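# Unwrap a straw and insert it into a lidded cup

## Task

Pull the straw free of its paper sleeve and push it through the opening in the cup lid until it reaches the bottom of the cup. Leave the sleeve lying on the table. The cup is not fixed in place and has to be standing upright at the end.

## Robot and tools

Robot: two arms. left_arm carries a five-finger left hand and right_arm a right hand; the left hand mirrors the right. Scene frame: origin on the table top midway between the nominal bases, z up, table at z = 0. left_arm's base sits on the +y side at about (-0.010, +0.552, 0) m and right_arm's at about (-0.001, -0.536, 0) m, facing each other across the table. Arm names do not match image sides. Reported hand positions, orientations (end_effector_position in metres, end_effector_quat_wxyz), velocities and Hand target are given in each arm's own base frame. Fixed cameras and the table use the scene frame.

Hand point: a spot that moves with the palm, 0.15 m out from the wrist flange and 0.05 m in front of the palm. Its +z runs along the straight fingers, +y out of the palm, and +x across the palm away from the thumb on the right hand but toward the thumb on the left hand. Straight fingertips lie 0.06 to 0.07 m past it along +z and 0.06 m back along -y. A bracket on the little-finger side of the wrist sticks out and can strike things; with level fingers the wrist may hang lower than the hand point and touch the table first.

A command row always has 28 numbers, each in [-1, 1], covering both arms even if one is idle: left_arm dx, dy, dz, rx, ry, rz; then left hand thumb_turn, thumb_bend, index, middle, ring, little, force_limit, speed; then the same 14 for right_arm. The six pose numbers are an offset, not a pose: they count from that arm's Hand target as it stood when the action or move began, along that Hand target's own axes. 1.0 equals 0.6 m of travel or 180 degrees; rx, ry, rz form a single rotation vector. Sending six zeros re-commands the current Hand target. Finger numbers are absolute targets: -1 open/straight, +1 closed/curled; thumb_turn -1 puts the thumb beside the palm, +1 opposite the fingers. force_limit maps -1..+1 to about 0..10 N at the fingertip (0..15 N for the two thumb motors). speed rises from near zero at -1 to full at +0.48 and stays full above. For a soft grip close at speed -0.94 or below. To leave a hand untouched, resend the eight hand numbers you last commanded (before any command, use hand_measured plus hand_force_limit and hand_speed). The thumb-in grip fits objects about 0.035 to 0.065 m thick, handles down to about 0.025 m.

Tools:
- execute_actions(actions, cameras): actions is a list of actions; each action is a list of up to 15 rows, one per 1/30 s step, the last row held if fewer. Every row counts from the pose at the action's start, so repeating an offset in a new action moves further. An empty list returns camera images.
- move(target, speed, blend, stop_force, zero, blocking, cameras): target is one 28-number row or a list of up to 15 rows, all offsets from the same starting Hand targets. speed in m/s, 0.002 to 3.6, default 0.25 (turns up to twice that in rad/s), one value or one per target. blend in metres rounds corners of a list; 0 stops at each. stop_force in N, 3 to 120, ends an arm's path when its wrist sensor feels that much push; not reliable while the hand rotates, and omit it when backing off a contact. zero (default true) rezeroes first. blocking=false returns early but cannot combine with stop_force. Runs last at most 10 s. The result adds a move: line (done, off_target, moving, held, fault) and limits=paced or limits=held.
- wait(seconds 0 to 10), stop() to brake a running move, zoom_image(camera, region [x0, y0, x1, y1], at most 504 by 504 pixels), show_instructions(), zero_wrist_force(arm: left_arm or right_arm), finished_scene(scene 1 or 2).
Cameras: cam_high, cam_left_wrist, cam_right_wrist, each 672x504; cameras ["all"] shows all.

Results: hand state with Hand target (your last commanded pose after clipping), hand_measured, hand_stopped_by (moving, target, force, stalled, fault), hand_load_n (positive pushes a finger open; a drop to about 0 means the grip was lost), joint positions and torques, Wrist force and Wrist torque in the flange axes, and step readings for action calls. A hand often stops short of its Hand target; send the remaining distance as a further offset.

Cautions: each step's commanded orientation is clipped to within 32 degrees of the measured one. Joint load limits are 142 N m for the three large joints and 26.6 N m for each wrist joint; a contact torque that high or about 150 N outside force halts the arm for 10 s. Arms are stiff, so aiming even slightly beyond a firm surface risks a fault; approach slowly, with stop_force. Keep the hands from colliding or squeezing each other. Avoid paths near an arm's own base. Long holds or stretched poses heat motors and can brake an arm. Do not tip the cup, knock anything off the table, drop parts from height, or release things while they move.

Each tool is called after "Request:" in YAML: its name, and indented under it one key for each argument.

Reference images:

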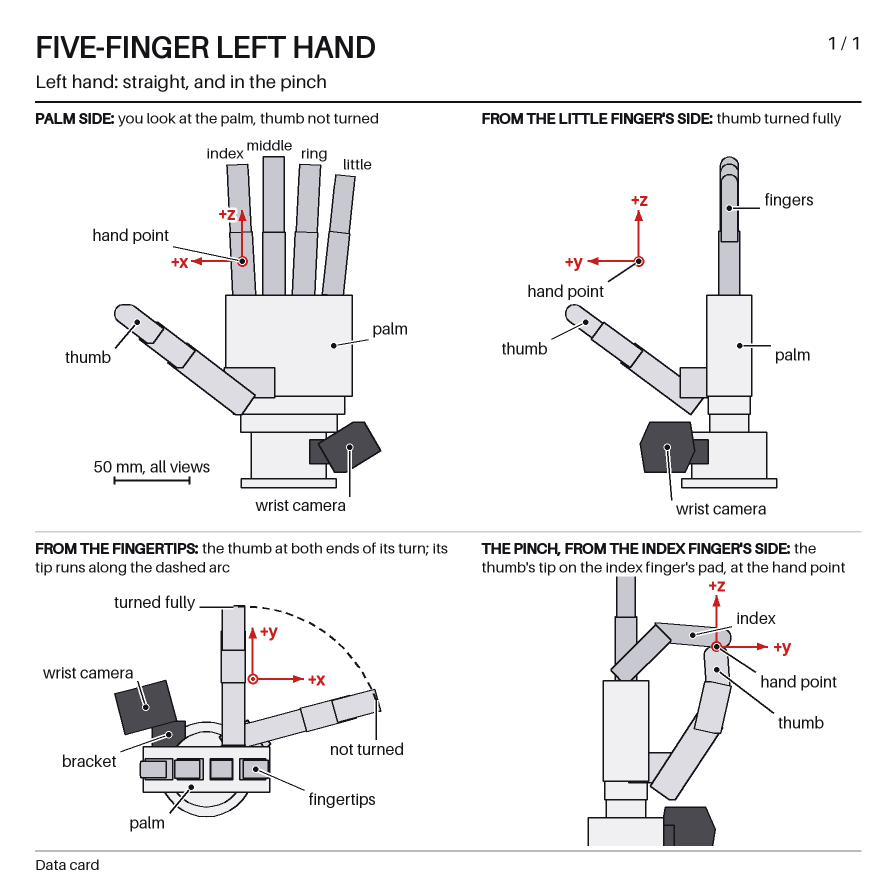

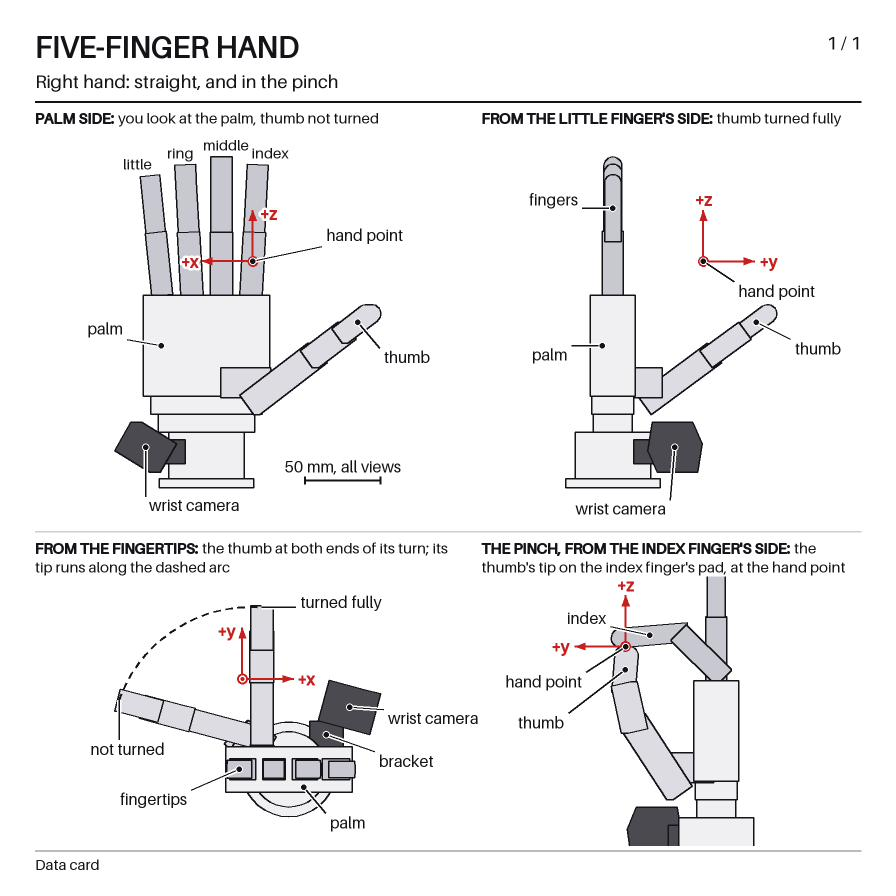

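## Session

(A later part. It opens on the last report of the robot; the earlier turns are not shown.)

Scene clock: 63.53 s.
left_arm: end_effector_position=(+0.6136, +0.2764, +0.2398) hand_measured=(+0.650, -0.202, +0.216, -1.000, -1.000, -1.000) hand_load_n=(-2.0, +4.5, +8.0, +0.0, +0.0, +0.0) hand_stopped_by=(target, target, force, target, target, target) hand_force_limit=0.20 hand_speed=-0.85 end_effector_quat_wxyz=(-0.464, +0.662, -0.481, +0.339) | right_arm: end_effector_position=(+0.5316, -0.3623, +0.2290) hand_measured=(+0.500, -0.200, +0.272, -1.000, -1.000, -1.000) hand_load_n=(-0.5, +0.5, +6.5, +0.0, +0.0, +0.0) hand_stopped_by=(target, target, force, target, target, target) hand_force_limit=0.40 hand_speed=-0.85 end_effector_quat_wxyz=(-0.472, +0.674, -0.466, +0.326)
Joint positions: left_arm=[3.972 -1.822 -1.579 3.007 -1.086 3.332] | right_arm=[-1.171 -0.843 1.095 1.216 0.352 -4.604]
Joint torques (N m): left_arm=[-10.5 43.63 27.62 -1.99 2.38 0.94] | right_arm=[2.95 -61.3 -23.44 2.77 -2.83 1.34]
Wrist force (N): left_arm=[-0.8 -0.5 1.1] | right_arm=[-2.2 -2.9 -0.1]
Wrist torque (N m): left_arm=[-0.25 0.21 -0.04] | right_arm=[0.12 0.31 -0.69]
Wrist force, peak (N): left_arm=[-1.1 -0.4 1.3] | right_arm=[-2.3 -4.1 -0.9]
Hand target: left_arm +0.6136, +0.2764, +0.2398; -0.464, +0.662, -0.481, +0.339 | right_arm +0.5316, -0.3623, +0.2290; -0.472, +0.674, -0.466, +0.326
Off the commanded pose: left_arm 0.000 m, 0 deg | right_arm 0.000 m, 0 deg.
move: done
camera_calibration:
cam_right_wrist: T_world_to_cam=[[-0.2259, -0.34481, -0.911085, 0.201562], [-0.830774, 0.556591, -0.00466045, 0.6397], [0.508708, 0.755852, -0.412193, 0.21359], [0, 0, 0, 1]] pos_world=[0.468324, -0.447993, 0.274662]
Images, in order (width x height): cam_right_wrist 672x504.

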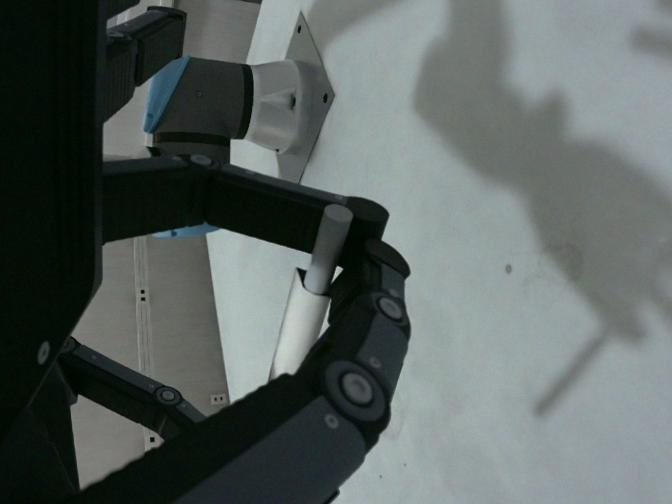

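Request:
move:
  target:
    - [0,0,0,0,0,0,0.65,-0.2,0.45,-1,-1,-1,0.2,-0.85,0,0,0,0,0,0,0.5,-0.2,-0.15,-1,-1,-1,0.4,0]
    - [0,0,0,0,0,0,0.65,-0.2,0.45,-1,-1,-1,0.2,-0.85,0,-0.0149,-0.0054,0,0,0,0.5,-0.2,-0.15,-1,-1,-1,0.4,-0.85]
    - [0,0,0,0,0,0,0.65,-0.2,0.45,-1,-1,-1,0.2,-0.85,0,-0.0149,-0.0055,0,0,0,0.5,-0.2,0.45,-1,-1,-1,0.4,-0.85]
  speed: 0.04
  cameras: ["cam_right_wrist"]

Request:
zoom_image:
  camera: "cam_right_wrist"
  region: [240, 130, 490, 380]

Scene clock: 67.43 s.
left_arm: end_effector_position=(+0.6136, +0.2764, +0.2398) hand_measured=(+0.650, -0.202, +0.216, -1.000, -1.000, -1.000) hand_load_n=(-1.0, +3.5, +7.0, +0.0, +0.0, +0.0) hand_stopped_by=(target, target, force, target, target, target) hand_force_limit=0.20 hand_speed=-0.85 end_effector_quat_wxyz=(-0.464, +0.662, -0.481, +0.339) | right_arm: end_effector_position=(+0.5316, -0.3623, +0.2385) hand_measured=(+0.500, -0.200, +0.194, -1.000, -1.000, -1.000) hand_load_n=(-0.5, +3.5, +7.0, +0.0, -0.5, +0.0) hand_stopped_by=(target, target, force, target, target, target) hand_force_limit=0.40 hand_speed=-0.85 end_effector_quat_wxyz=(-0.472, +0.674, -0.466, +0.326)
Joint positions: left_arm=[3.972 -1.822 -1.579 3.007 -1.086 3.332] | right_arm=[-1.171 -0.849 1.081 1.236 0.352 -4.604]
Joint torques (N m): left_arm=[-10 43.14 23.3 -2 1.19 0.83] | right_arm=[-10.79 -45.27 -9.8 4.26 -0.28 -1.15]
Wrist force (N): left_arm=[-0.7 -0.4 1.2] | right_arm=[-1.8 -3.5 -0.6]
Wrist torque (N m): left_arm=[-0.18 0.22 -0.08] | right_arm=[0.08 0.32 -0.69]
Wrist force, peak (N): left_arm=[-1.2 -0.5 1.3] | right_arm=[-2.0 -3.6 -0.8]
Hand target: left_arm +0.6136, +0.2764, +0.2398; -0.464, +0.662, -0.481, +0.339 | right_arm +0.5316, -0.3623, +0.2385; -0.472, +0.674, -0.466, +0.326
Off the commanded pose: left_arm 0.000 m, 0 deg | right_arm 0.000 m, 0 deg.
move: done
camera_calibration:
cam_right_wrist: T_world_to_cam=[[-0.225951, -0.344763, -0.91109, 0.210264], [-0.830829, 0.55651, -0.00454085, 0.6397], [0.508596, 0.755933, -0.412183, 0.217592], [0, 0, 0, 1]] pos_world=[0.468324, -0.447993, 0.284162]
Images, in order (width x height): cam_right_wrist 672x504.

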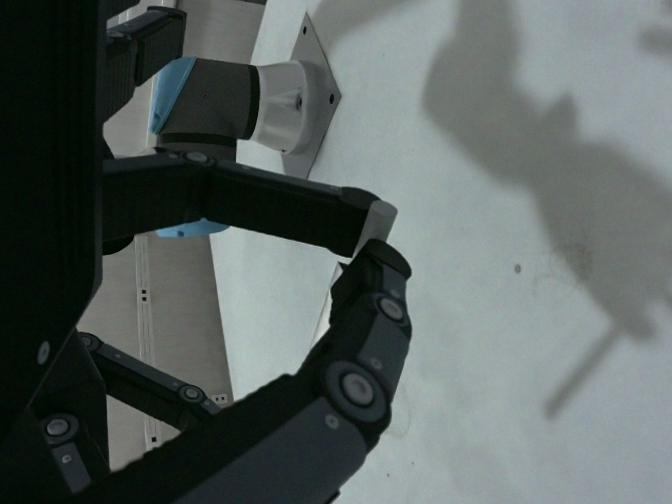

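Scaled by 2.016 from the camera's 672x504 image, which has a finer 960x720 frame.

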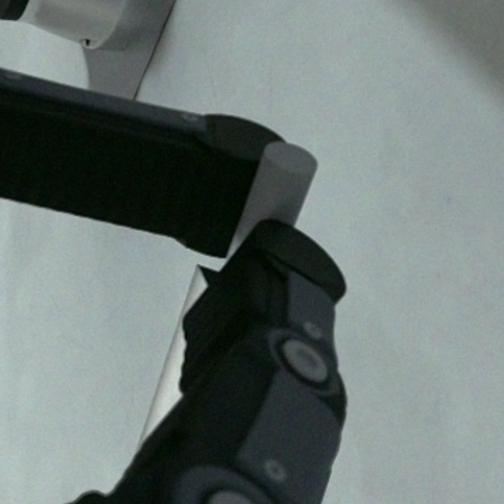

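Request:
move:
  target:
    - [0,0,0,0,0,0,0.65,-0.2,0.45,-1,-1,-1,0.2,-0.85,0,0,0,0,0,0,0.5,0.1,0.45,-1,-1,-1,0.3,-0.88]
  cameras: ["cam_right_wrist"]

Scene clock: 69.63 s.
left_arm: end_effector_position=(+0.6136, +0.2764, +0.2398) hand_measured=(+0.650, -0.200, +0.216, -1.000, -1.000, -1.000) hand_load_n=(+0.0, +0.0, +0.0, +0.0, +0.0, +0.0) hand_stopped_by=(target, target, force, target, target, target) hand_force_limit=0.20 hand_speed=-0.85 end_effector_quat_wxyz=(-0.464, +0.662, -0.481, +0.339) | right_arm: end_effector_position=(+0.5316, -0.3623, +0.2385) hand_measured=(+0.500, +0.100, +0.196, -1.000, -1.000, -1.000) hand_load_n=(+0.0, +0.0, +0.0, +0.0, +0.0, +0.0) hand_stopped_by=(target, target, force, target, target, target) hand_force_limit=0.30 hand_speed=-0.88 end_effector_quat_wxyz=(-0.472, +0.674, -0.466, +0.326)
Joint positions: left_arm=[3.972 -1.822 -1.579 3.007 -1.086 3.332] | right_arm=[-1.171 -0.849 1.081 1.236 0.352 -4.604]
Joint torques (N m): left_arm=[-9.11 42.91 21.44 -1.77 0.46 0.94] | right_arm=[-8.6 -57.74 -11.37 3.47 0 -1.03]
Wrist force (N): left_arm=[-0.7 -0.2 0.6] | right_arm=[-2.1 -3.2 -0.9]
Wrist torque (N m): left_arm=[-0.20 0.14 -0.07] | right_arm=[0.08 0.30 -0.70]
Wrist force, peak (N): left_arm=[-1.3 -0.8 1.5] | right_arm=[-1.9 -3.7 -0.5]
Hand target: left_arm +0.6136, +0.2764, +0.2398; -0.464, +0.662, -0.481, +0.339 | right_arm +0.5316, -0.3623, +0.2385; -0.472, +0.674, -0.466, +0.326
Off the commanded pose: left_arm 0.000 m, 0 deg | right_arm 0.000 m, 0 deg.
move: done
camera_calibration:
cam_right_wrist: T_world_to_cam=[[-0.225951, -0.344763, -0.91109, 0.210264], [-0.830829, 0.55651, -0.00454085, 0.6397], [0.508596, 0.755933, -0.412183, 0.217592], [0, 0, 0, 1]] pos_world=[0.468324, -0.447993, 0.284162]
Images, in order (width x height): cam_right_wrist 672x504.

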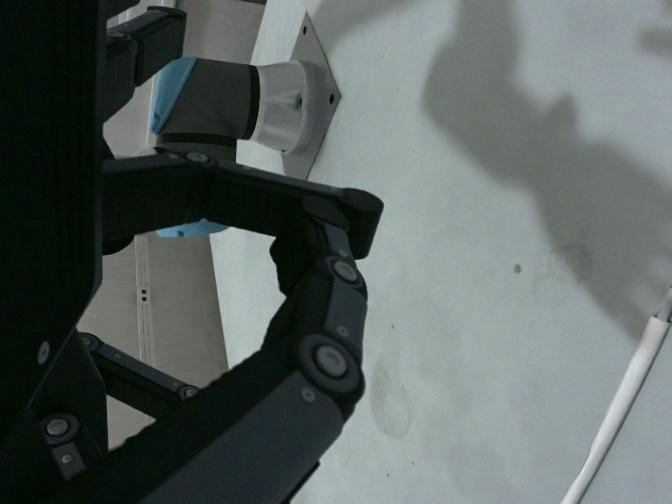

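Request:
move:
  target:
    - [0,-0.03,0,0,0,0,0.65,-0.2,-0.1,-1,-1,-1,0.2,0.2,0,-0.0257,-0.1888,0,0,0,0.5,-0.2,-0.1,-1,-1,-1,0.3,0.2]
    - [0.1077,0.2845,0.0957,0,-0.0627,-0.0228,0.65,-0.2,-0.1,-1,-1,-1,0.2,0.2,0,-0.0257,-0.1888,0,0,0,0.5,-0.2,-0.1,-1,-1,-1,0.3,0.2]
  speed: 0.2
  cameras: ["all"]

Scene clock: 72.73 s.
left_arm: end_effector_position=(+0.6297, +0.2134, +0.0599) hand_measured=(+0.650, -0.200, -0.100, -1.000, -1.000, -1.000) hand_load_n=(+0.0, +0.0, +0.0, -0.5, +0.0, +0.0) hand_stopped_by=(target, target, target, target, target, target) hand_force_limit=0.20 hand_speed=0.20 end_effector_quat_wxyz=(-0.497, +0.709, -0.410, +0.288) | right_arm: end_effector_position=(+0.4370, -0.3981, +0.2919) hand_measured=(+0.500, -0.200, -0.100, -1.000, -1.000, -1.000) hand_load_n=(+0.0, +0.0, +0.0, +0.0, +0.0, +0.0) hand_stopped_by=(target, target, target, target, target, target) hand_force_limit=0.30 hand_speed=0.20 end_effector_quat_wxyz=(-0.472, +0.674, -0.466, +0.326)
Joint positions: left_arm=[3.745 -1.974 -1.886 3.512 -1.493 3.168] | right_arm=[-1.354 -0.917 1.181 1.684 0.378 -5.115]
Joint torques (N m): left_arm=[-7.63 27.83 10.62 3.14 -2.24 -0.12] | right_arm=[-9.78 -33.78 -20.99 4.61 -3.44 -1.46]
Wrist force (N): left_arm=[-0.7 -0.9 0.4] | right_arm=[-2.1 -3.3 -0.4]
Wrist torque (N m): left_arm=[-0.26 0.17 -0.17] | right_arm=[0.04 0.25 -0.79]
Wrist force, peak (N): left_arm=[-1.7 -2.2 0.3] | right_arm=[-1.9 -3.3 -2.7]
Hand target: left_arm +0.6297, +0.2134, +0.0599; -0.497, +0.709, -0.409, +0.288 | right_arm +0.4370, -0.3981, +0.2919; -0.472, +0.674, -0.466, +0.326
Off the commanded pose: left_arm 0.000 m, 0 deg | right_arm 0.000 m, 0 deg.
move: done
camera_calibration:
cam_left_wrist: T_world_to_cam=[[0.427381, -0.0746532, 0.900984, -0.30172], [-0.0412082, -0.997158, -0.0630748, 0.247701], [0.903132, -0.0101709, -0.429243, -0.420706], [0, 0, 0, 1]] pos_world=[0.51911, 0.220194, 0.106884]
cam_right_wrist: T_world_to_cam=[[-0.225921, -0.344882, -0.911052, 0.225117], [-0.83085, 0.556478, -0.00462378, 0.581289], [0.508575, 0.755903, -0.412265, 0.314799], [0, 0, 0, 1]] pos_world=[0.373724, -0.483793, 0.337562]

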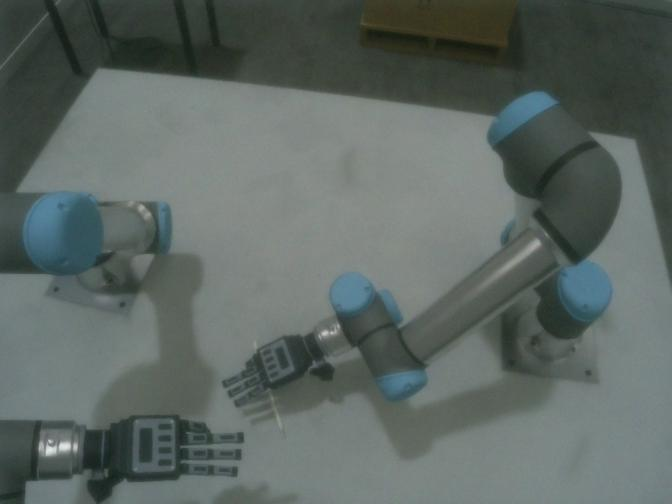

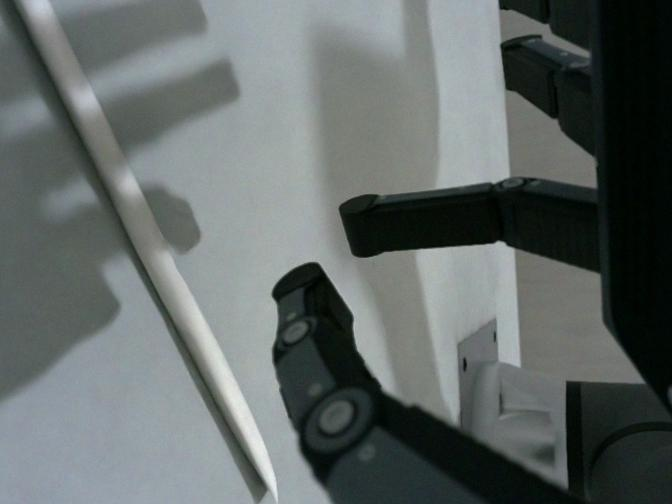

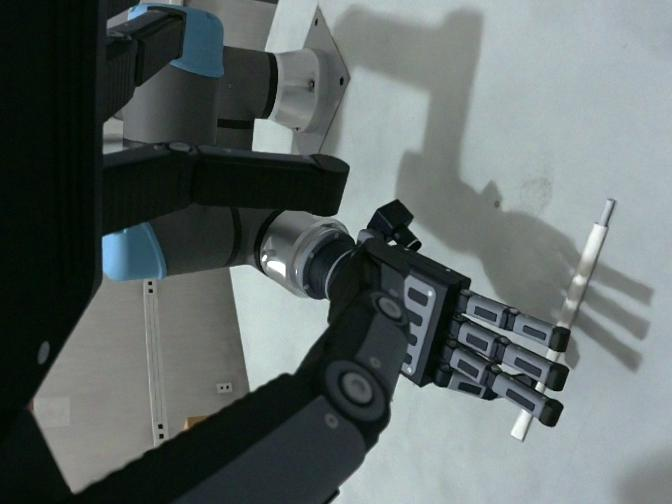

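Request:
move:
  target: [0,0.078,0.0248,0,0,0,0.65,-0.2,-0.1,-1,-1,-1,0,0.3,0,0,0,0,0,0,0.5,-0.2,-0.1,-1,-1,-1,0.3,0.2]
  speed: 0.035
  stop_force: 3

Request:
move:
  target:
    - [0,-0.0018,-0.0006,0,0,0,0.65,-0.2,0.45,-1,-1,-1,0.2,-0.85,0,0,0,0,0,0,0.5,-0.2,-0.1,-1,-1,-1,0.3,0.2]
    - [0,-0.08,-0.029,0,0,0,0.65,-0.2,0.45,-1,-1,-1,0.2,-0.85,0,0,0,0,0,0,0.5,-0.2,-0.1,-1,-1,-1,0.3,0.2]
  speed: 0.06
  cameras: ["cam_left_wrist","cam_right_wrist"]

Scene clock: 75.47 s.
left_arm: end_effector_position=(+0.6281, +0.2124, +0.0131) hand_measured=(+0.650, -0.200, -0.100, -1.000, -1.000, -1.000) hand_load_n=(+0.0, -1.0, +0.0, +0.0, +0.0, +0.0) hand_stopped_by=(target, target, target, target, target, target) hand_force_limit=0.00 hand_speed=0.30 end_effector_quat_wxyz=(-0.497, +0.709, -0.409, +0.288) | right_arm: end_effector_position=(+0.4370, -0.3981, +0.2919) hand_measured=(+0.500, -0.200, -0.100, -1.000, -1.000, -1.000) hand_load_n=(+0.0, +0.0, +0.0, +0.0, -0.5, +0.0) hand_stopped_by=(target, target, target, target, target, target) hand_force_limit=0.30 hand_speed=0.20 end_effector_quat_wxyz=(-0.472, +0.674, -0.466, +0.326)
Joint positions: left_arm=[3.746 -2.052 -1.924 3.628 -1.493 3.168] | right_arm=[-1.354 -0.917 1.181 1.684 0.378 -5.115]
Joint torques (N m): left_arm=[4.48 28.07 21.42 3.2 -0.82 1.05] | right_arm=[-9.88 -33.78 -22.24 4.59 -3.4 -1.48]
Wrist force (N): left_arm=[-0.6 -2.1 0.3] | right_arm=[-2.1 -3.0 -0.8]
Wrist torque (N m): left_arm=[-0.25 0.15 -0.17] | right_arm=[0.09 0.27 -0.78]
Wrist force, peak (N): left_arm=[-0.8 -20.6 -13.8] | right_arm=[-2.4 -3.3 -0.9]
Hand target: left_arm +0.6281, +0.2124, +0.0131; -0.497, +0.709, -0.409, +0.288 (not the last commanded pose) | right_arm +0.4370, -0.3981, +0.2919; -0.472, +0.674, -0.466, +0.326
Off the commanded pose: left_arm 0.002 m, 0 deg | right_arm 0.000 m, 0 deg.
move: contact (left_arm)

Scene clock: 77.67 s.
left_arm: end_effector_position=(+0.6281, +0.2125, +0.0643) hand_measured=(+0.650, -0.202, +0.216, -1.000, -1.000, -1.000) hand_load_n=(-0.5, +3.0, +6.0, +0.0, +0.0, +0.0) hand_stopped_by=(target, target, force, target, target, target) hand_force_limit=0.20 hand_speed=-0.85 end_effector_quat_wxyz=(-0.497, +0.709, -0.409, +0.288) | right_arm: end_effector_position=(+0.4370, -0.3981, +0.2919) hand_measured=(+0.500, -0.200, -0.100, -1.000, -1.000, -1.000) hand_load_n=(+0.0, +0.0, +0.0, +0.0, +0.0, +0.0) hand_stopped_by=(target, target, target, target, target, target) hand_force_limit=0.30 hand_speed=0.20 end_effector_quat_wxyz=(-0.472, +0.674, -0.466, +0.326)
Joint positions: left_arm=[3.746 -1.963 -1.888 3.503 -1.493 3.168] | right_arm=[-1.354 -0.917 1.181 1.684 0.378 -5.115]
Joint torques (N m): left_arm=[7.97 24.35 7.08 3.41 2.27 1.46] | right_arm=[-9.07 -33.21 -21.78 4.61 -3.27 -1.57]
Wrist force (N): left_arm=[-0.6 -0.4 0.4] | right_arm=[-2.1 -3.0 -0.6]
Wrist torque (N m): left_arm=[-0.21 0.15 -0.19] | right_arm=[0.09 0.26 -0.78]
Wrist force, peak (N): left_arm=[-0.6 -2.9 0.4] | right_arm=[-2.2 -3.3 -0.7]
Hand target: left_arm +0.6280, +0.2125, +0.0642; -0.497, +0.709, -0.409, +0.288 | right_arm +0.4370, -0.3981, +0.2919; -0.472, +0.674, -0.466, +0.326
Off the commanded pose: left_arm 0.000 m, 0 deg | right_arm 0.000 m, 0 deg.
move: done
camera_calibration:
cam_left_wrist: T_world_to_cam=[[0.427275, -0.0746554, 0.901034, -0.304935], [-0.0410197, -0.99716, -0.0631682, 0.246822], [0.903191, -0.00996999, -0.429123, -0.417514], [0, 0, 0, 1]] pos_world=[0.51751, 0.219193, 0.111183]
cam_right_wrist: T_world_to_cam=[[-0.225921, -0.344882, -0.911052, 0.225117], [-0.83085, 0.556478, -0.00462378, 0.581289], [0.508575, 0.755903, -0.412265, 0.314799], [0, 0, 0, 1]] pos_world=[0.373724, -0.483793, 0.337562]
Images, in order (width x height): cam_left_wrist 672x504, cam_right_wrist 672x504.

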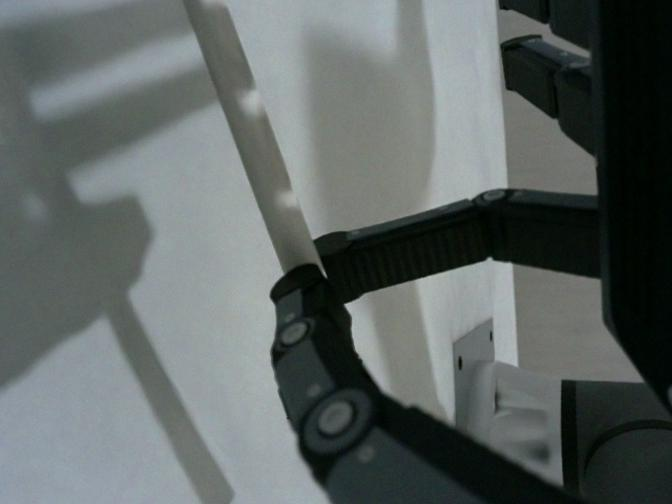

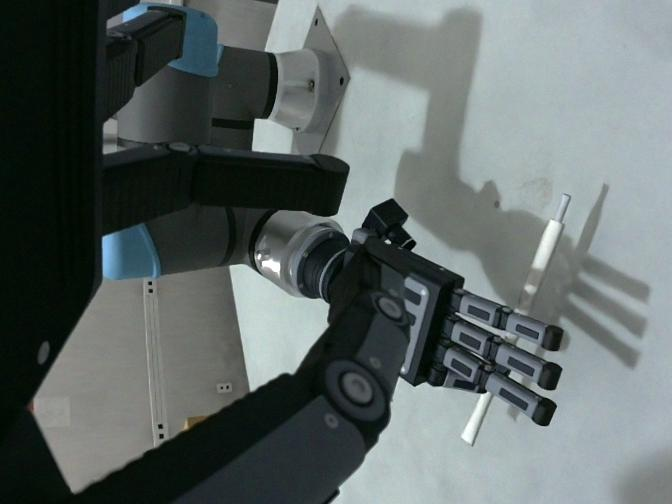

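Request:
move:
  target:
    - [-0.1043,-0.286,-0.0702,0,0.0627,0.0228,0.65,-0.2,0.45,-1,-1,-1,0.2,-0.85,0,0,0,0,0,0,0.5,-0.2,-0.1,-1,-1,-1,0.3,0.2]
    - [-0.1043,-0.286,-0.0702,0,0.0627,0.0228,0.65,-0.2,0.45,-1,-1,-1,0.2,-0.85,-0.0047,-0.0473,0.1642,0,0,0,0.5,-0.2,-0.1,-1,-1,-1,0.3,0.2]
  speed: [0.2,0.2]
  cameras: ["cam_right_wrist"]

Scene clock: 80.23 s.
left_arm: end_effector_position=(+0.6130, +0.2764, +0.2398) hand_measured=(+0.650, -0.200, +0.218, -1.000, -1.000, -1.000) hand_load_n=(+0.0, +0.0, +0.0, +0.0, +0.0, +0.0) hand_stopped_by=(target, target, force, target, target, target) hand_force_limit=0.20 hand_speed=-0.85 end_effector_quat_wxyz=(-0.464, +0.662, -0.481, +0.339) | right_arm: end_effector_position=(+0.5316, -0.3592, +0.2848) hand_measured=(+0.500, -0.200, -0.100, -1.000, -1.000, -1.000) hand_load_n=(+0.0, +0.0, +0.0, +0.0, +0.0, +0.0) hand_stopped_by=(target, target, target, target, target, target) hand_force_limit=0.30 hand_speed=0.20 end_effector_quat_wxyz=(-0.472, +0.674, -0.466, +0.326)
Joint positions: left_arm=[3.973 -1.821 -1.58 3.007 -1.085 3.332] | right_arm=[-1.169 -0.879 1.011 1.33 0.353 -4.597]
Joint torques (N m): left_arm=[6.74 40.93 27.3 -1.96 2.58 0.94] | right_arm=[7.36 -35.9 -24.41 0.04 -3.69 1.65]
Wrist force (N): left_arm=[-1.0 -0.4 1.0] | right_arm=[-2.2 -3.4 -0.7]
Wrist torque (N m): left_arm=[-0.25 0.18 -0.08] | right_arm=[0.05 0.29 -0.71]
Wrist force, peak (N): left_arm=[-1.5 -2.3 0.3] | right_arm=[-2.3 -4.2 0.9]
Hand target: left_arm +0.6130, +0.2764, +0.2398; -0.464, +0.662, -0.481, +0.339 | right_arm +0.5317, -0.3593, +0.2847; -0.472, +0.674, -0.466, +0.326
Off the commanded pose: left_arm 0.000 m, 0 deg | right_arm 0.000 m, 0 deg.
move: done
camera_calibration:
cam_right_wrist: T_world_to_cam=[[-0.226075, -0.344681, -0.91109, 0.253611], [-0.830795, 0.556562, -0.00440576, 0.638147], [0.508596, 0.755933, -0.412184, 0.234332], [0, 0, 0, 1]] pos_world=[0.468324, -0.444892, 0.330462]
Images, in order (width x height): cam_right_wrist 672x504.

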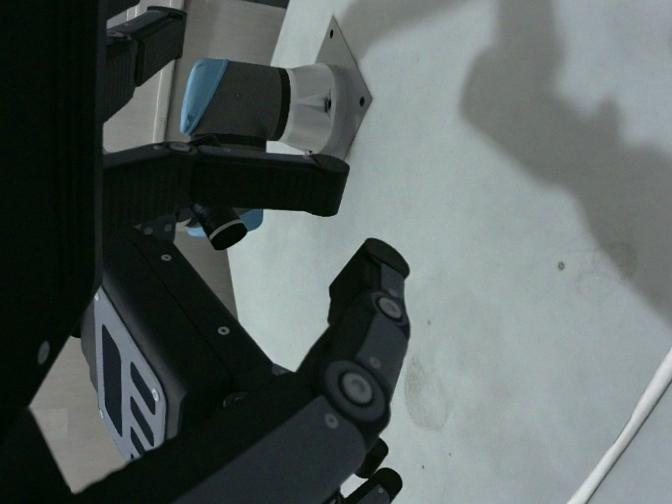

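Request:
move:
  target: [0,0,0,0,0,0,0.65,-0.2,-0.1,-1,-1,-1,0.2,0.2,0,-0.02,-0.16,0,0,0,0.5,-0.2,-0.1,-1,-1,-1,0.3,0.2]
  speed: 0.2
  cameras: ["all"]

Request:
zoom_image:
  camera: "cam_right_wrist"
  region: [400, 160, 672, 504]

Scene clock: 84.53 s.
left_arm: end_effector_position=(+0.6130, +0.2764, +0.2398) hand_measured=(+0.650, -0.200, -0.100, -1.000, -1.000, -1.000) hand_load_n=(+0.0, +0.0, +0.0, +0.0, +0.0, +0.0) hand_stopped_by=(target, target, target, target, target, target) hand_force_limit=0.20 hand_speed=0.20 end_effector_quat_wxyz=(-0.464, +0.662, -0.481, +0.339) | right_arm: end_effector_position=(+0.4513, -0.3897, +0.3289) hand_measured=(+0.500, -0.200, -0.100, -1.000, -1.000, -1.000) hand_load_n=(+0.0, +0.0, +0.0, +0.0, +0.0, +0.0) hand_stopped_by=(target, target, target, target, target, target) hand_force_limit=0.30 hand_speed=0.20 end_effector_quat_wxyz=(-0.471, +0.675, -0.465, +0.326) end_effector_velocity=(+0.000, +0.000, +0.000) end_effector_angular_velocity=(+0.001, +0.000, +0.002)
Joint positions: left_arm=[3.973 -1.821 -1.58 3.007 -1.085 3.332] | right_arm=[-1.325 -0.938 1.101 1.714 0.368 -5.04]
Joint velocities: left_arm=[within noise] | right_arm=[0 0.001 0 0.006 0 -0.006]
Joint torques (N m): left_arm=[6.94 41 25.03 -1.68 2.08 0.97] | right_arm=[-7.03 -41.08 -19.17 4.69 -3.43 -1.27]
Wrist force (N): left_arm=[-0.9 -0.3 1.0] | right_arm=[-2.0 -3.0 -0.6]
Wrist torque (N m): left_arm=[-0.24 0.18 -0.08] | right_arm=[0.09 0.24 -0.79]
Wrist force, peak (N): left_arm=[-1.1 -0.3 1.1] | right_arm=[-2.0 -3.4 -2.9]
Hand target: left_arm +0.6130, +0.2764, +0.2398; -0.464, +0.662, -0.481, +0.339 | right_arm +0.4512, -0.3897, +0.3290; -0.472, +0.674, -0.466, +0.326
Off the commanded pose: left_arm 0.000 m, 0 deg | right_arm 0.000 m, 0 deg.
move: done
camera_calibration:
cam_left_wrist: T_world_to_cam=[[0.402323, -0.162285, 0.900999, -0.412342], [-0.247612, -0.966772, -0.0635661, 0.439269], [0.881377, -0.197524, -0.429138, -0.262759], [0, 0, 0, 1]] pos_world=[0.506252, 0.305855, 0.286683]
cam_right_wrist: T_world_to_cam=[[-0.225909, -0.345028, -0.911, 0.264895], [-0.830842, 0.556488, -0.00472986, 0.588654], [0.508592, 0.755829, -0.412379, 0.316356], [0, 0, 0, 1]] pos_world=[0.388024, -0.475294, 0.374562]

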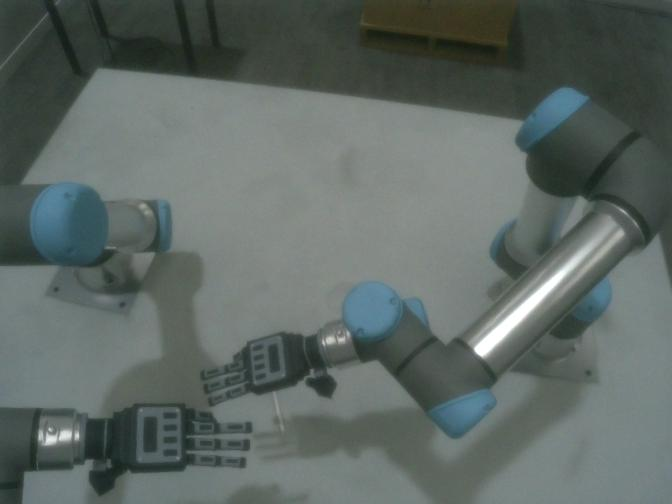

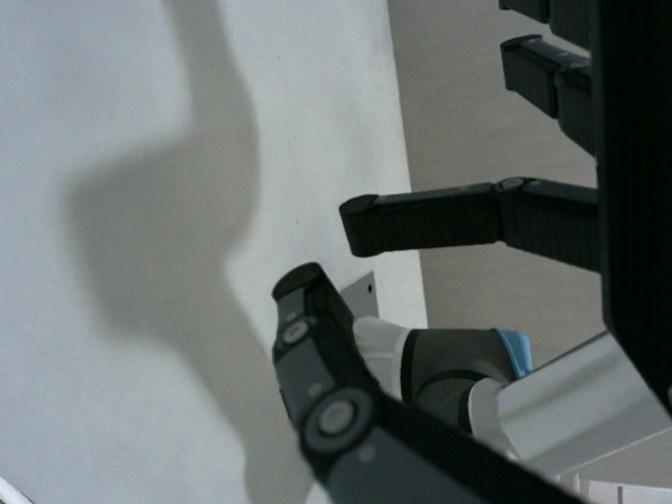

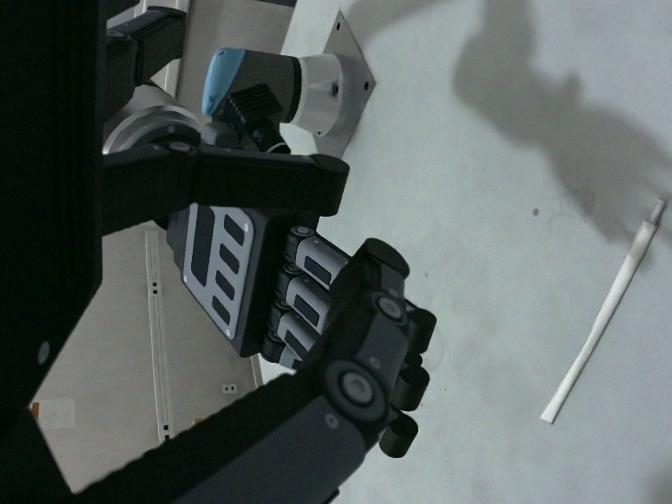

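Scaled by 1.465 from the camera's 672x504 image, which has a finer 960x720 frame.

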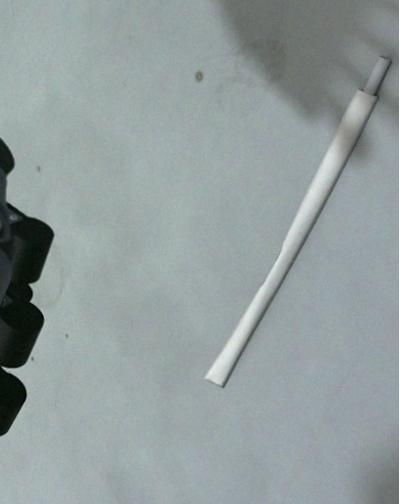

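Request:
move:
  target: [0.0605,0.292,0.0753,0,-0.0355,-0.0129,0.65,-0.2,-0.1,-1,1,1,0.2,0.2,0,0,0,0,0,0,0.5,-0.2,-0.1,-1,-1,-1,0.3,0.2]
  speed: 0.2
  cameras: ["cam_left_wrist"]

Scene clock: 86.47 s.
left_arm: end_effector_position=(+0.6080, +0.2363, +0.0598) hand_measured=(+0.650, -0.200, -0.100, -1.000, +1.000, +1.000) hand_load_n=(+0.0, +0.0, +0.0, +0.0, +0.0, +0.0) hand_stopped_by=(target, target, target, target, target, target) hand_force_limit=0.20 hand_speed=0.20 end_effector_quat_wxyz=(-0.483, +0.689, -0.441, +0.311) | right_arm: end_effector_position=(+0.4512, -0.3897, +0.3290) hand_measured=(+0.500, -0.200, -0.100, -1.000, -1.000, -1.000) hand_load_n=(+0.0, +0.0, +0.0, +0.0, +0.0, +0.0) hand_stopped_by=(target, target, target, target, target, target) hand_force_limit=0.30 hand_speed=0.20 end_effector_quat_wxyz=(-0.472, +0.674, -0.466, +0.326)
Joint positions: left_arm=[3.864 -1.954 -1.919 3.512 -1.296 3.242] | right_arm=[-1.325 -0.938 1.101 1.714 0.368 -5.04]
Joint torques (N m): left_arm=[4.04 28.42 7.9 3.37 -0.15 1.02] | right_arm=[-10.25 -33.72 -11.13 4.42 -3.43 -1.25]
Wrist force (N): left_arm=[-0.6 -0.4 0.7] | right_arm=[-2.1 -3.1 -0.8]
Wrist torque (N m): left_arm=[-0.20 0.15 -0.12] | right_arm=[0.09 0.26 -0.78]
Wrist force, peak (N): left_arm=[-1.7 -2.2 0.7] | right_arm=[-2.1 -3.3 -0.8]
Hand target: left_arm +0.6080, +0.2363, +0.0597; -0.483, +0.689, -0.441, +0.310 | right_arm +0.4512, -0.3897, +0.3290; -0.472, +0.674, -0.466, +0.326
Off the commanded pose: left_arm 0.000 m, 0 deg | right_arm 0.000 m, 0 deg.
move: done
camera_calibration:
cam_left_wrist: T_world_to_cam=[[0.418814, -0.113344, 0.900971, -0.27621], [-0.131656, -0.989275, -0.0632532, 0.322679], [0.898477, -0.0921265, -0.429245, -0.378769], [0, 0, 0, 1]] pos_world=[0.498478, 0.253017, 0.106683]
Images, in order (width x height): cam_left_wrist 672x504.

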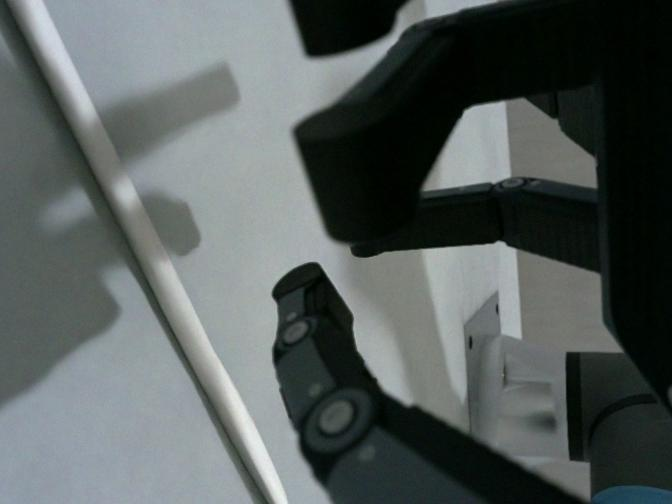

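Request:
move:
  target: [0,0.078,0.0248,0,0,0,0.65,-0.13,-0.1,-1,1,1,0,0.3,0,0,0,0,0,0,0.5,-0.2,-0.1,-1,-1,-1,0.3,0.2]
  speed: 0.03
  stop_force: 3

Request:
move:
  target: [0,-0.0008,-0.0003,0,0,0,0.65,-0.13,0.45,-1,1,1,0.2,-0.85,0,0,0,0,0,0,0.5,-0.2,-0.1,-1,-1,-1,0.3,0.2]
  speed: 0.03
  cameras: ["cam_left_wrist"]

Scene clock: 89.40 s.
left_arm: end_effector_position=(+0.6063, +0.2355, +0.0124) hand_measured=(+0.650, -0.130, -0.100, -1.000, +1.000, +1.000) hand_load_n=(+0.0, +0.0, +0.0, +0.0, +0.0, +0.0) hand_stopped_by=(target, target, target, target, target, target) hand_force_limit=0.00 hand_speed=0.30 end_effector_quat_wxyz=(-0.483, +0.689, -0.441, +0.310) | right_arm: end_effector_position=(+0.4512, -0.3897, +0.3290) hand_measured=(+0.500, -0.200, -0.100, -1.000, -1.000, -1.000) hand_load_n=(+0.0, +0.5, +0.0, +0.0, +0.0, +0.0) hand_stopped_by=(target, target, target, target, target, target) hand_force_limit=0.30 hand_speed=0.20 end_effector_quat_wxyz=(-0.472, +0.674, -0.466, +0.326)
Joint positions: left_arm=[3.865 -2.035 -1.958 3.632 -1.295 3.242] | right_arm=[-1.325 -0.938 1.101 1.714 0.368 -5.04]
Joint torques (N m): left_arm=[-2.63 30.06 20.65 2.88 -2.41 0.92] | right_arm=[-10.78 -33.81 -11.21 4.01 -3.41 -0.91]
Wrist force (N): left_arm=[-0.9 -2.9 -0.7] | right_arm=[-2.1 -3.2 -0.8]
Wrist torque (N m): left_arm=[-0.22 0.13 -0.13] | right_arm=[0.07 0.26 -0.78]
Wrist force, peak (N): left_arm=[-0.1 -26.6 -14.4] | right_arm=[-2.2 -3.2 -0.8]
Hand target: left_arm +0.6063, +0.2355, +0.0124; -0.483, +0.689, -0.441, +0.310 (not the last commanded pose) | right_arm +0.4512, -0.3897, +0.3290; -0.472, +0.674, -0.466, +0.326
Off the commanded pose: left_arm 0.002 m, 0 deg | right_arm 0.000 m, 0 deg.
move: contact (left_arm)

Scene clock: 90.10 s.
left_arm: end_effector_position=(+0.6063, +0.2355, +0.0129) hand_measured=(+0.650, -0.130, -0.048, -1.000, +1.000, +1.000) hand_load_n=(+0.0, +0.0, +2.5, +0.0, +0.0, +0.0) hand_stopped_by=(target, target, force, target, target, target) hand_force_limit=0.20 hand_speed=-0.85 end_effector_quat_wxyz=(-0.483, +0.689, -0.441, +0.310) | right_arm: end_effector_position=(+0.4512, -0.3897, +0.3290) hand_measured=(+0.500, -0.200, -0.100, -1.000, -1.000, -1.000) hand_load_n=(+0.0, +0.0, +0.0, -0.5, +0.0, +0.0) hand_stopped_by=(target, target, target, target, target, target) hand_force_limit=0.30 hand_speed=0.20 end_effector_quat_wxyz=(-0.472, +0.674, -0.466, +0.326)
Joint positions: left_arm=[3.865 -2.034 -1.958 3.631 -1.295 3.242] | right_arm=[-1.325 -0.938 1.101 1.714 0.368 -5.04]
Joint torques (N m): left_arm=[-8.15 44.26 19.57 -2.1 -2.13 0.53] | right_arm=[-10 -33.73 -11.68 3.89 -3.39 -0.92]
Wrist force (N): left_arm=[-0.8 -3.6 0.8] | right_arm=[-2.1 -3.0 -0.9]
Wrist torque (N m): left_arm=[-0.18 0.18 -0.15] | right_arm=[0.10 0.27 -0.77]
Wrist force, peak (N): left_arm=[-0.1 -12.2 1.8] | right_arm=[-2.0 -3.3 -1.0]
Hand target: left_arm +0.6063, +0.2355, +0.0129; -0.483, +0.689, -0.441, +0.310 | right_arm +0.4512, -0.3897, +0.3290; -0.472, +0.674, -0.466, +0.326
Off the commanded pose: left_arm 0.000 m, 0 deg | right_arm 0.000 m, 0 deg.
move: done
camera_calibration:
cam_left_wrist: T_world_to_cam=[[0.418945, -0.113142, 0.900935, -0.233538], [-0.131393, -0.989317, -0.0631418, 0.318577], [0.898455, -0.0919239, -0.429336, -0.397438], [0, 0, 0, 1]] pos_world=[0.496779, 0.252216, 0.059884]
Images, in order (width x height): cam_left_wrist 672x504.

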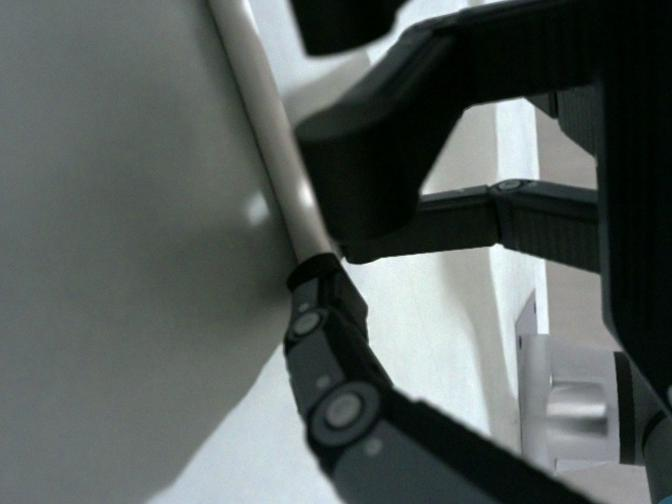

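Request:
move:
  target:
    - [0,-0.002,-0.0007,0,0,0,0.65,-0.13,0.45,-1,1,1,0.2,-0.85,0,0,0,0,0,0,0.5,-0.2,-0.1,-1,-1,-1,0.3,0.2]
    - [0,-0.002,-0.0007,0,0,0,0.65,-0.13,0.44,-1,1,1,0.4,-0.85,0,0,0,0,0,0,0.5,-0.2,-0.1,-1,-1,-1,0.3,0.2]
  speed: 0.03
  cameras: ["cam_left_wrist"]

Request:
move:
  target: [0,-0.047,-0.0171,0,0,0,0.65,-0.13,0.44,-1,1,1,0.4,-0.85,0,0,0,0,0,0,0.5,-0.2,-0.1,-1,-1,-1,0.3,0.2]
  speed: 0.03
  cameras: ["cam_left_wrist","cam_right_wrist"]

Scene clock: 91.93 s.
left_arm: end_effector_position=(+0.6063, +0.2355, +0.0142) hand_measured=(+0.650, -0.130, +0.214, -1.000, +1.000, +1.000) hand_load_n=(+0.0, +2.0, +7.0, +0.0, +0.0, +0.0) hand_stopped_by=(target, target, force, target, target, target) hand_force_limit=0.40 hand_speed=-0.85 end_effector_quat_wxyz=(-0.483, +0.689, -0.441, +0.310) | right_arm: end_effector_position=(+0.4512, -0.3897, +0.3290) hand_measured=(+0.500, -0.200, -0.100, -1.000, -1.000, -1.000) hand_load_n=(+0.0, -0.5, +0.0, +0.0, -0.5, +0.0) hand_stopped_by=(target, target, target, target, target, target) hand_force_limit=0.30 hand_speed=0.20 end_effector_quat_wxyz=(-0.472, +0.674, -0.466, +0.326)
Joint positions: left_arm=[3.865 -2.032 -1.957 3.628 -1.295 3.242] | right_arm=[-1.325 -0.938 1.101 1.714 0.368 -5.04]
Joint torques (N m): left_arm=[-9.83 29.07 16.8 2.86 -1.92 -0.13] | right_arm=[-10.29 -33.81 -11.65 3.57 -3.29 -0.39]
Wrist force (N): left_arm=[-0.6 -3.4 0.1] | right_arm=[-1.9 -3.1 -1.0]
Wrist torque (N m): left_arm=[-0.26 0.15 -0.14] | right_arm=[0.10 0.24 -0.76]
Wrist force, peak (N): left_arm=[-0.7 -4.5 1.0] | right_arm=[-2.1 -3.3 -0.8]
Hand target: left_arm +0.6063, +0.2355, +0.0142; -0.483, +0.689, -0.441, +0.310 | right_arm +0.4512, -0.3897, +0.3290; -0.472, +0.674, -0.466, +0.326
Off the commanded pose: left_arm 0.000 m, 0 deg | right_arm 0.000 m, 0 deg.
move: done
camera_calibration:
cam_left_wrist: T_world_to_cam=[[0.418808, -0.113259, 0.900984, -0.234615], [-0.13143, -0.989304, -0.0632682, 0.318682], [0.898513, -0.0919191, -0.429215, -0.396918], [0, 0, 0, 1]] pos_world=[0.496779, 0.252217, 0.0611834]
Images, in order (width x height): cam_left_wrist 672x504.

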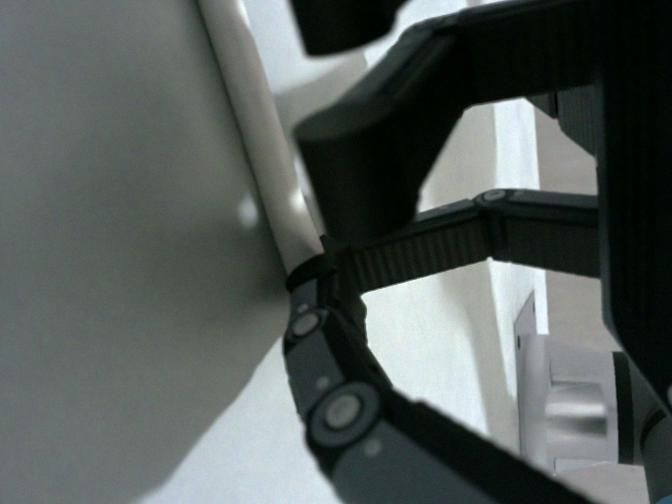

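Scene clock: 93.20 s.
left_arm: end_effector_position=(+0.6063, +0.2355, +0.0444) hand_measured=(+0.650, -0.130, +0.214, -1.000, +1.000, +1.000) hand_load_n=(+0.0, +0.0, +0.0, +0.0, +0.0, +0.0) hand_stopped_by=(target, target, force, target, target, target) hand_force_limit=0.40 hand_speed=-0.85 end_effector_quat_wxyz=(-0.483, +0.689, -0.441, +0.310) end_effector_velocity=(+0.001, +0.000, -0.001) end_effector_angular_velocity=(+0.002, -0.003, -0.001) | right_arm: end_effector_position=(+0.4512, -0.3897, +0.3290) hand_measured=(+0.500, -0.200, -0.100, -1.000, -1.000, -1.000) hand_load_n=(+0.0, +0.5, +0.0, +0.0, +0.0, +0.0) hand_stopped_by=(target, target, target, target, target, target) hand_force_limit=0.30 hand_speed=0.20 end_effector_quat_wxyz=(-0.472, +0.674, -0.466, +0.326)
Joint positions: left_arm=[3.865 -1.977 -1.937 3.553 -1.295 3.242] | right_arm=[-1.325 -0.938 1.101 1.714 0.368 -5.04]
Joint velocities: left_arm=[-0.002 -0.003 0 0.008 0 -0.001] | right_arm=[within noise]
Joint torques (N m): left_arm=[7.69 25.09 8.76 3.13 2.23 1.43] | right_arm=[-9.82 -34.02 -11.45 3.44 -3.36 -0.3]
Wrist force (N): left_arm=[-0.2 -0.8 0.7] | right_arm=[-1.9 -3.3 -0.9]
Wrist torque (N m): left_arm=[-0.28 0.09 -0.11] | right_arm=[0.07 0.24 -0.77]
Wrist force, peak (N): left_arm=[-0.8 -2.8 0.2] | right_arm=[-2.2 -3.1 -0.9]
Hand target: left_arm +0.6062, +0.2355, +0.0442; -0.483, +0.689, -0.441, +0.310 | right_arm +0.4512, -0.3897, +0.3290; -0.472, +0.674, -0.466, +0.326
Off the commanded pose: left_arm 0.000 m, 0 deg | right_arm 0.000 m, 0 deg.
move: done
camera_calibration:
cam_left_wrist: T_world_to_cam=[[0.418796, -0.113348, 0.900979, -0.261795], [-0.131468, -0.989294, -0.0633495, 0.320616], [0.898513, -0.0919192, -0.429214, -0.383956], [0, 0, 0, 1]] pos_world=[0.496779, 0.252217, 0.0913832]
cam_right_wrist: T_world_to_cam=[[-0.225921, -0.344882, -0.911052, 0.265022], [-0.83085, 0.556478, -0.00462378, 0.588585], [0.508575, 0.755903, -0.412265, 0.316523], [0, 0, 0, 1]] pos_world=[0.387924, -0.475393, 0.374662]
Images, in order (width x height): cam_left_wrist 672x504, cam_right_wrist 672x504.

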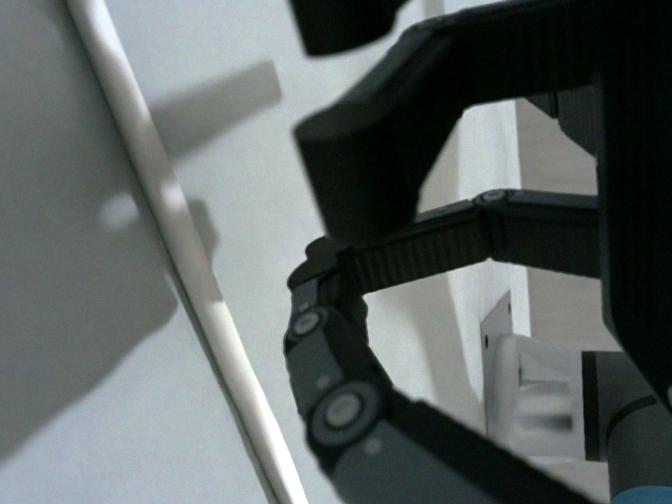

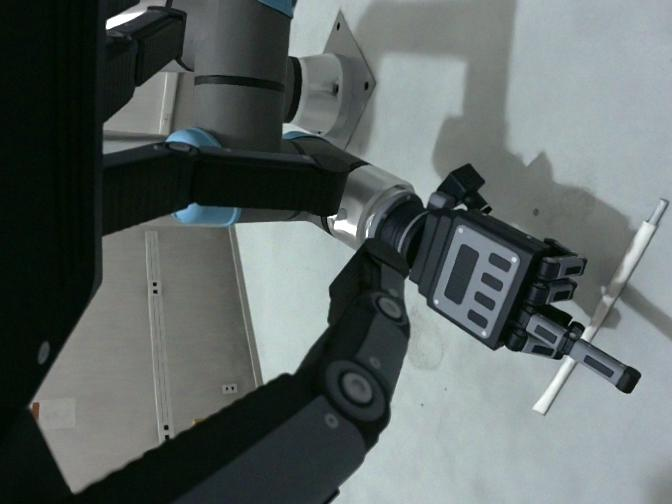

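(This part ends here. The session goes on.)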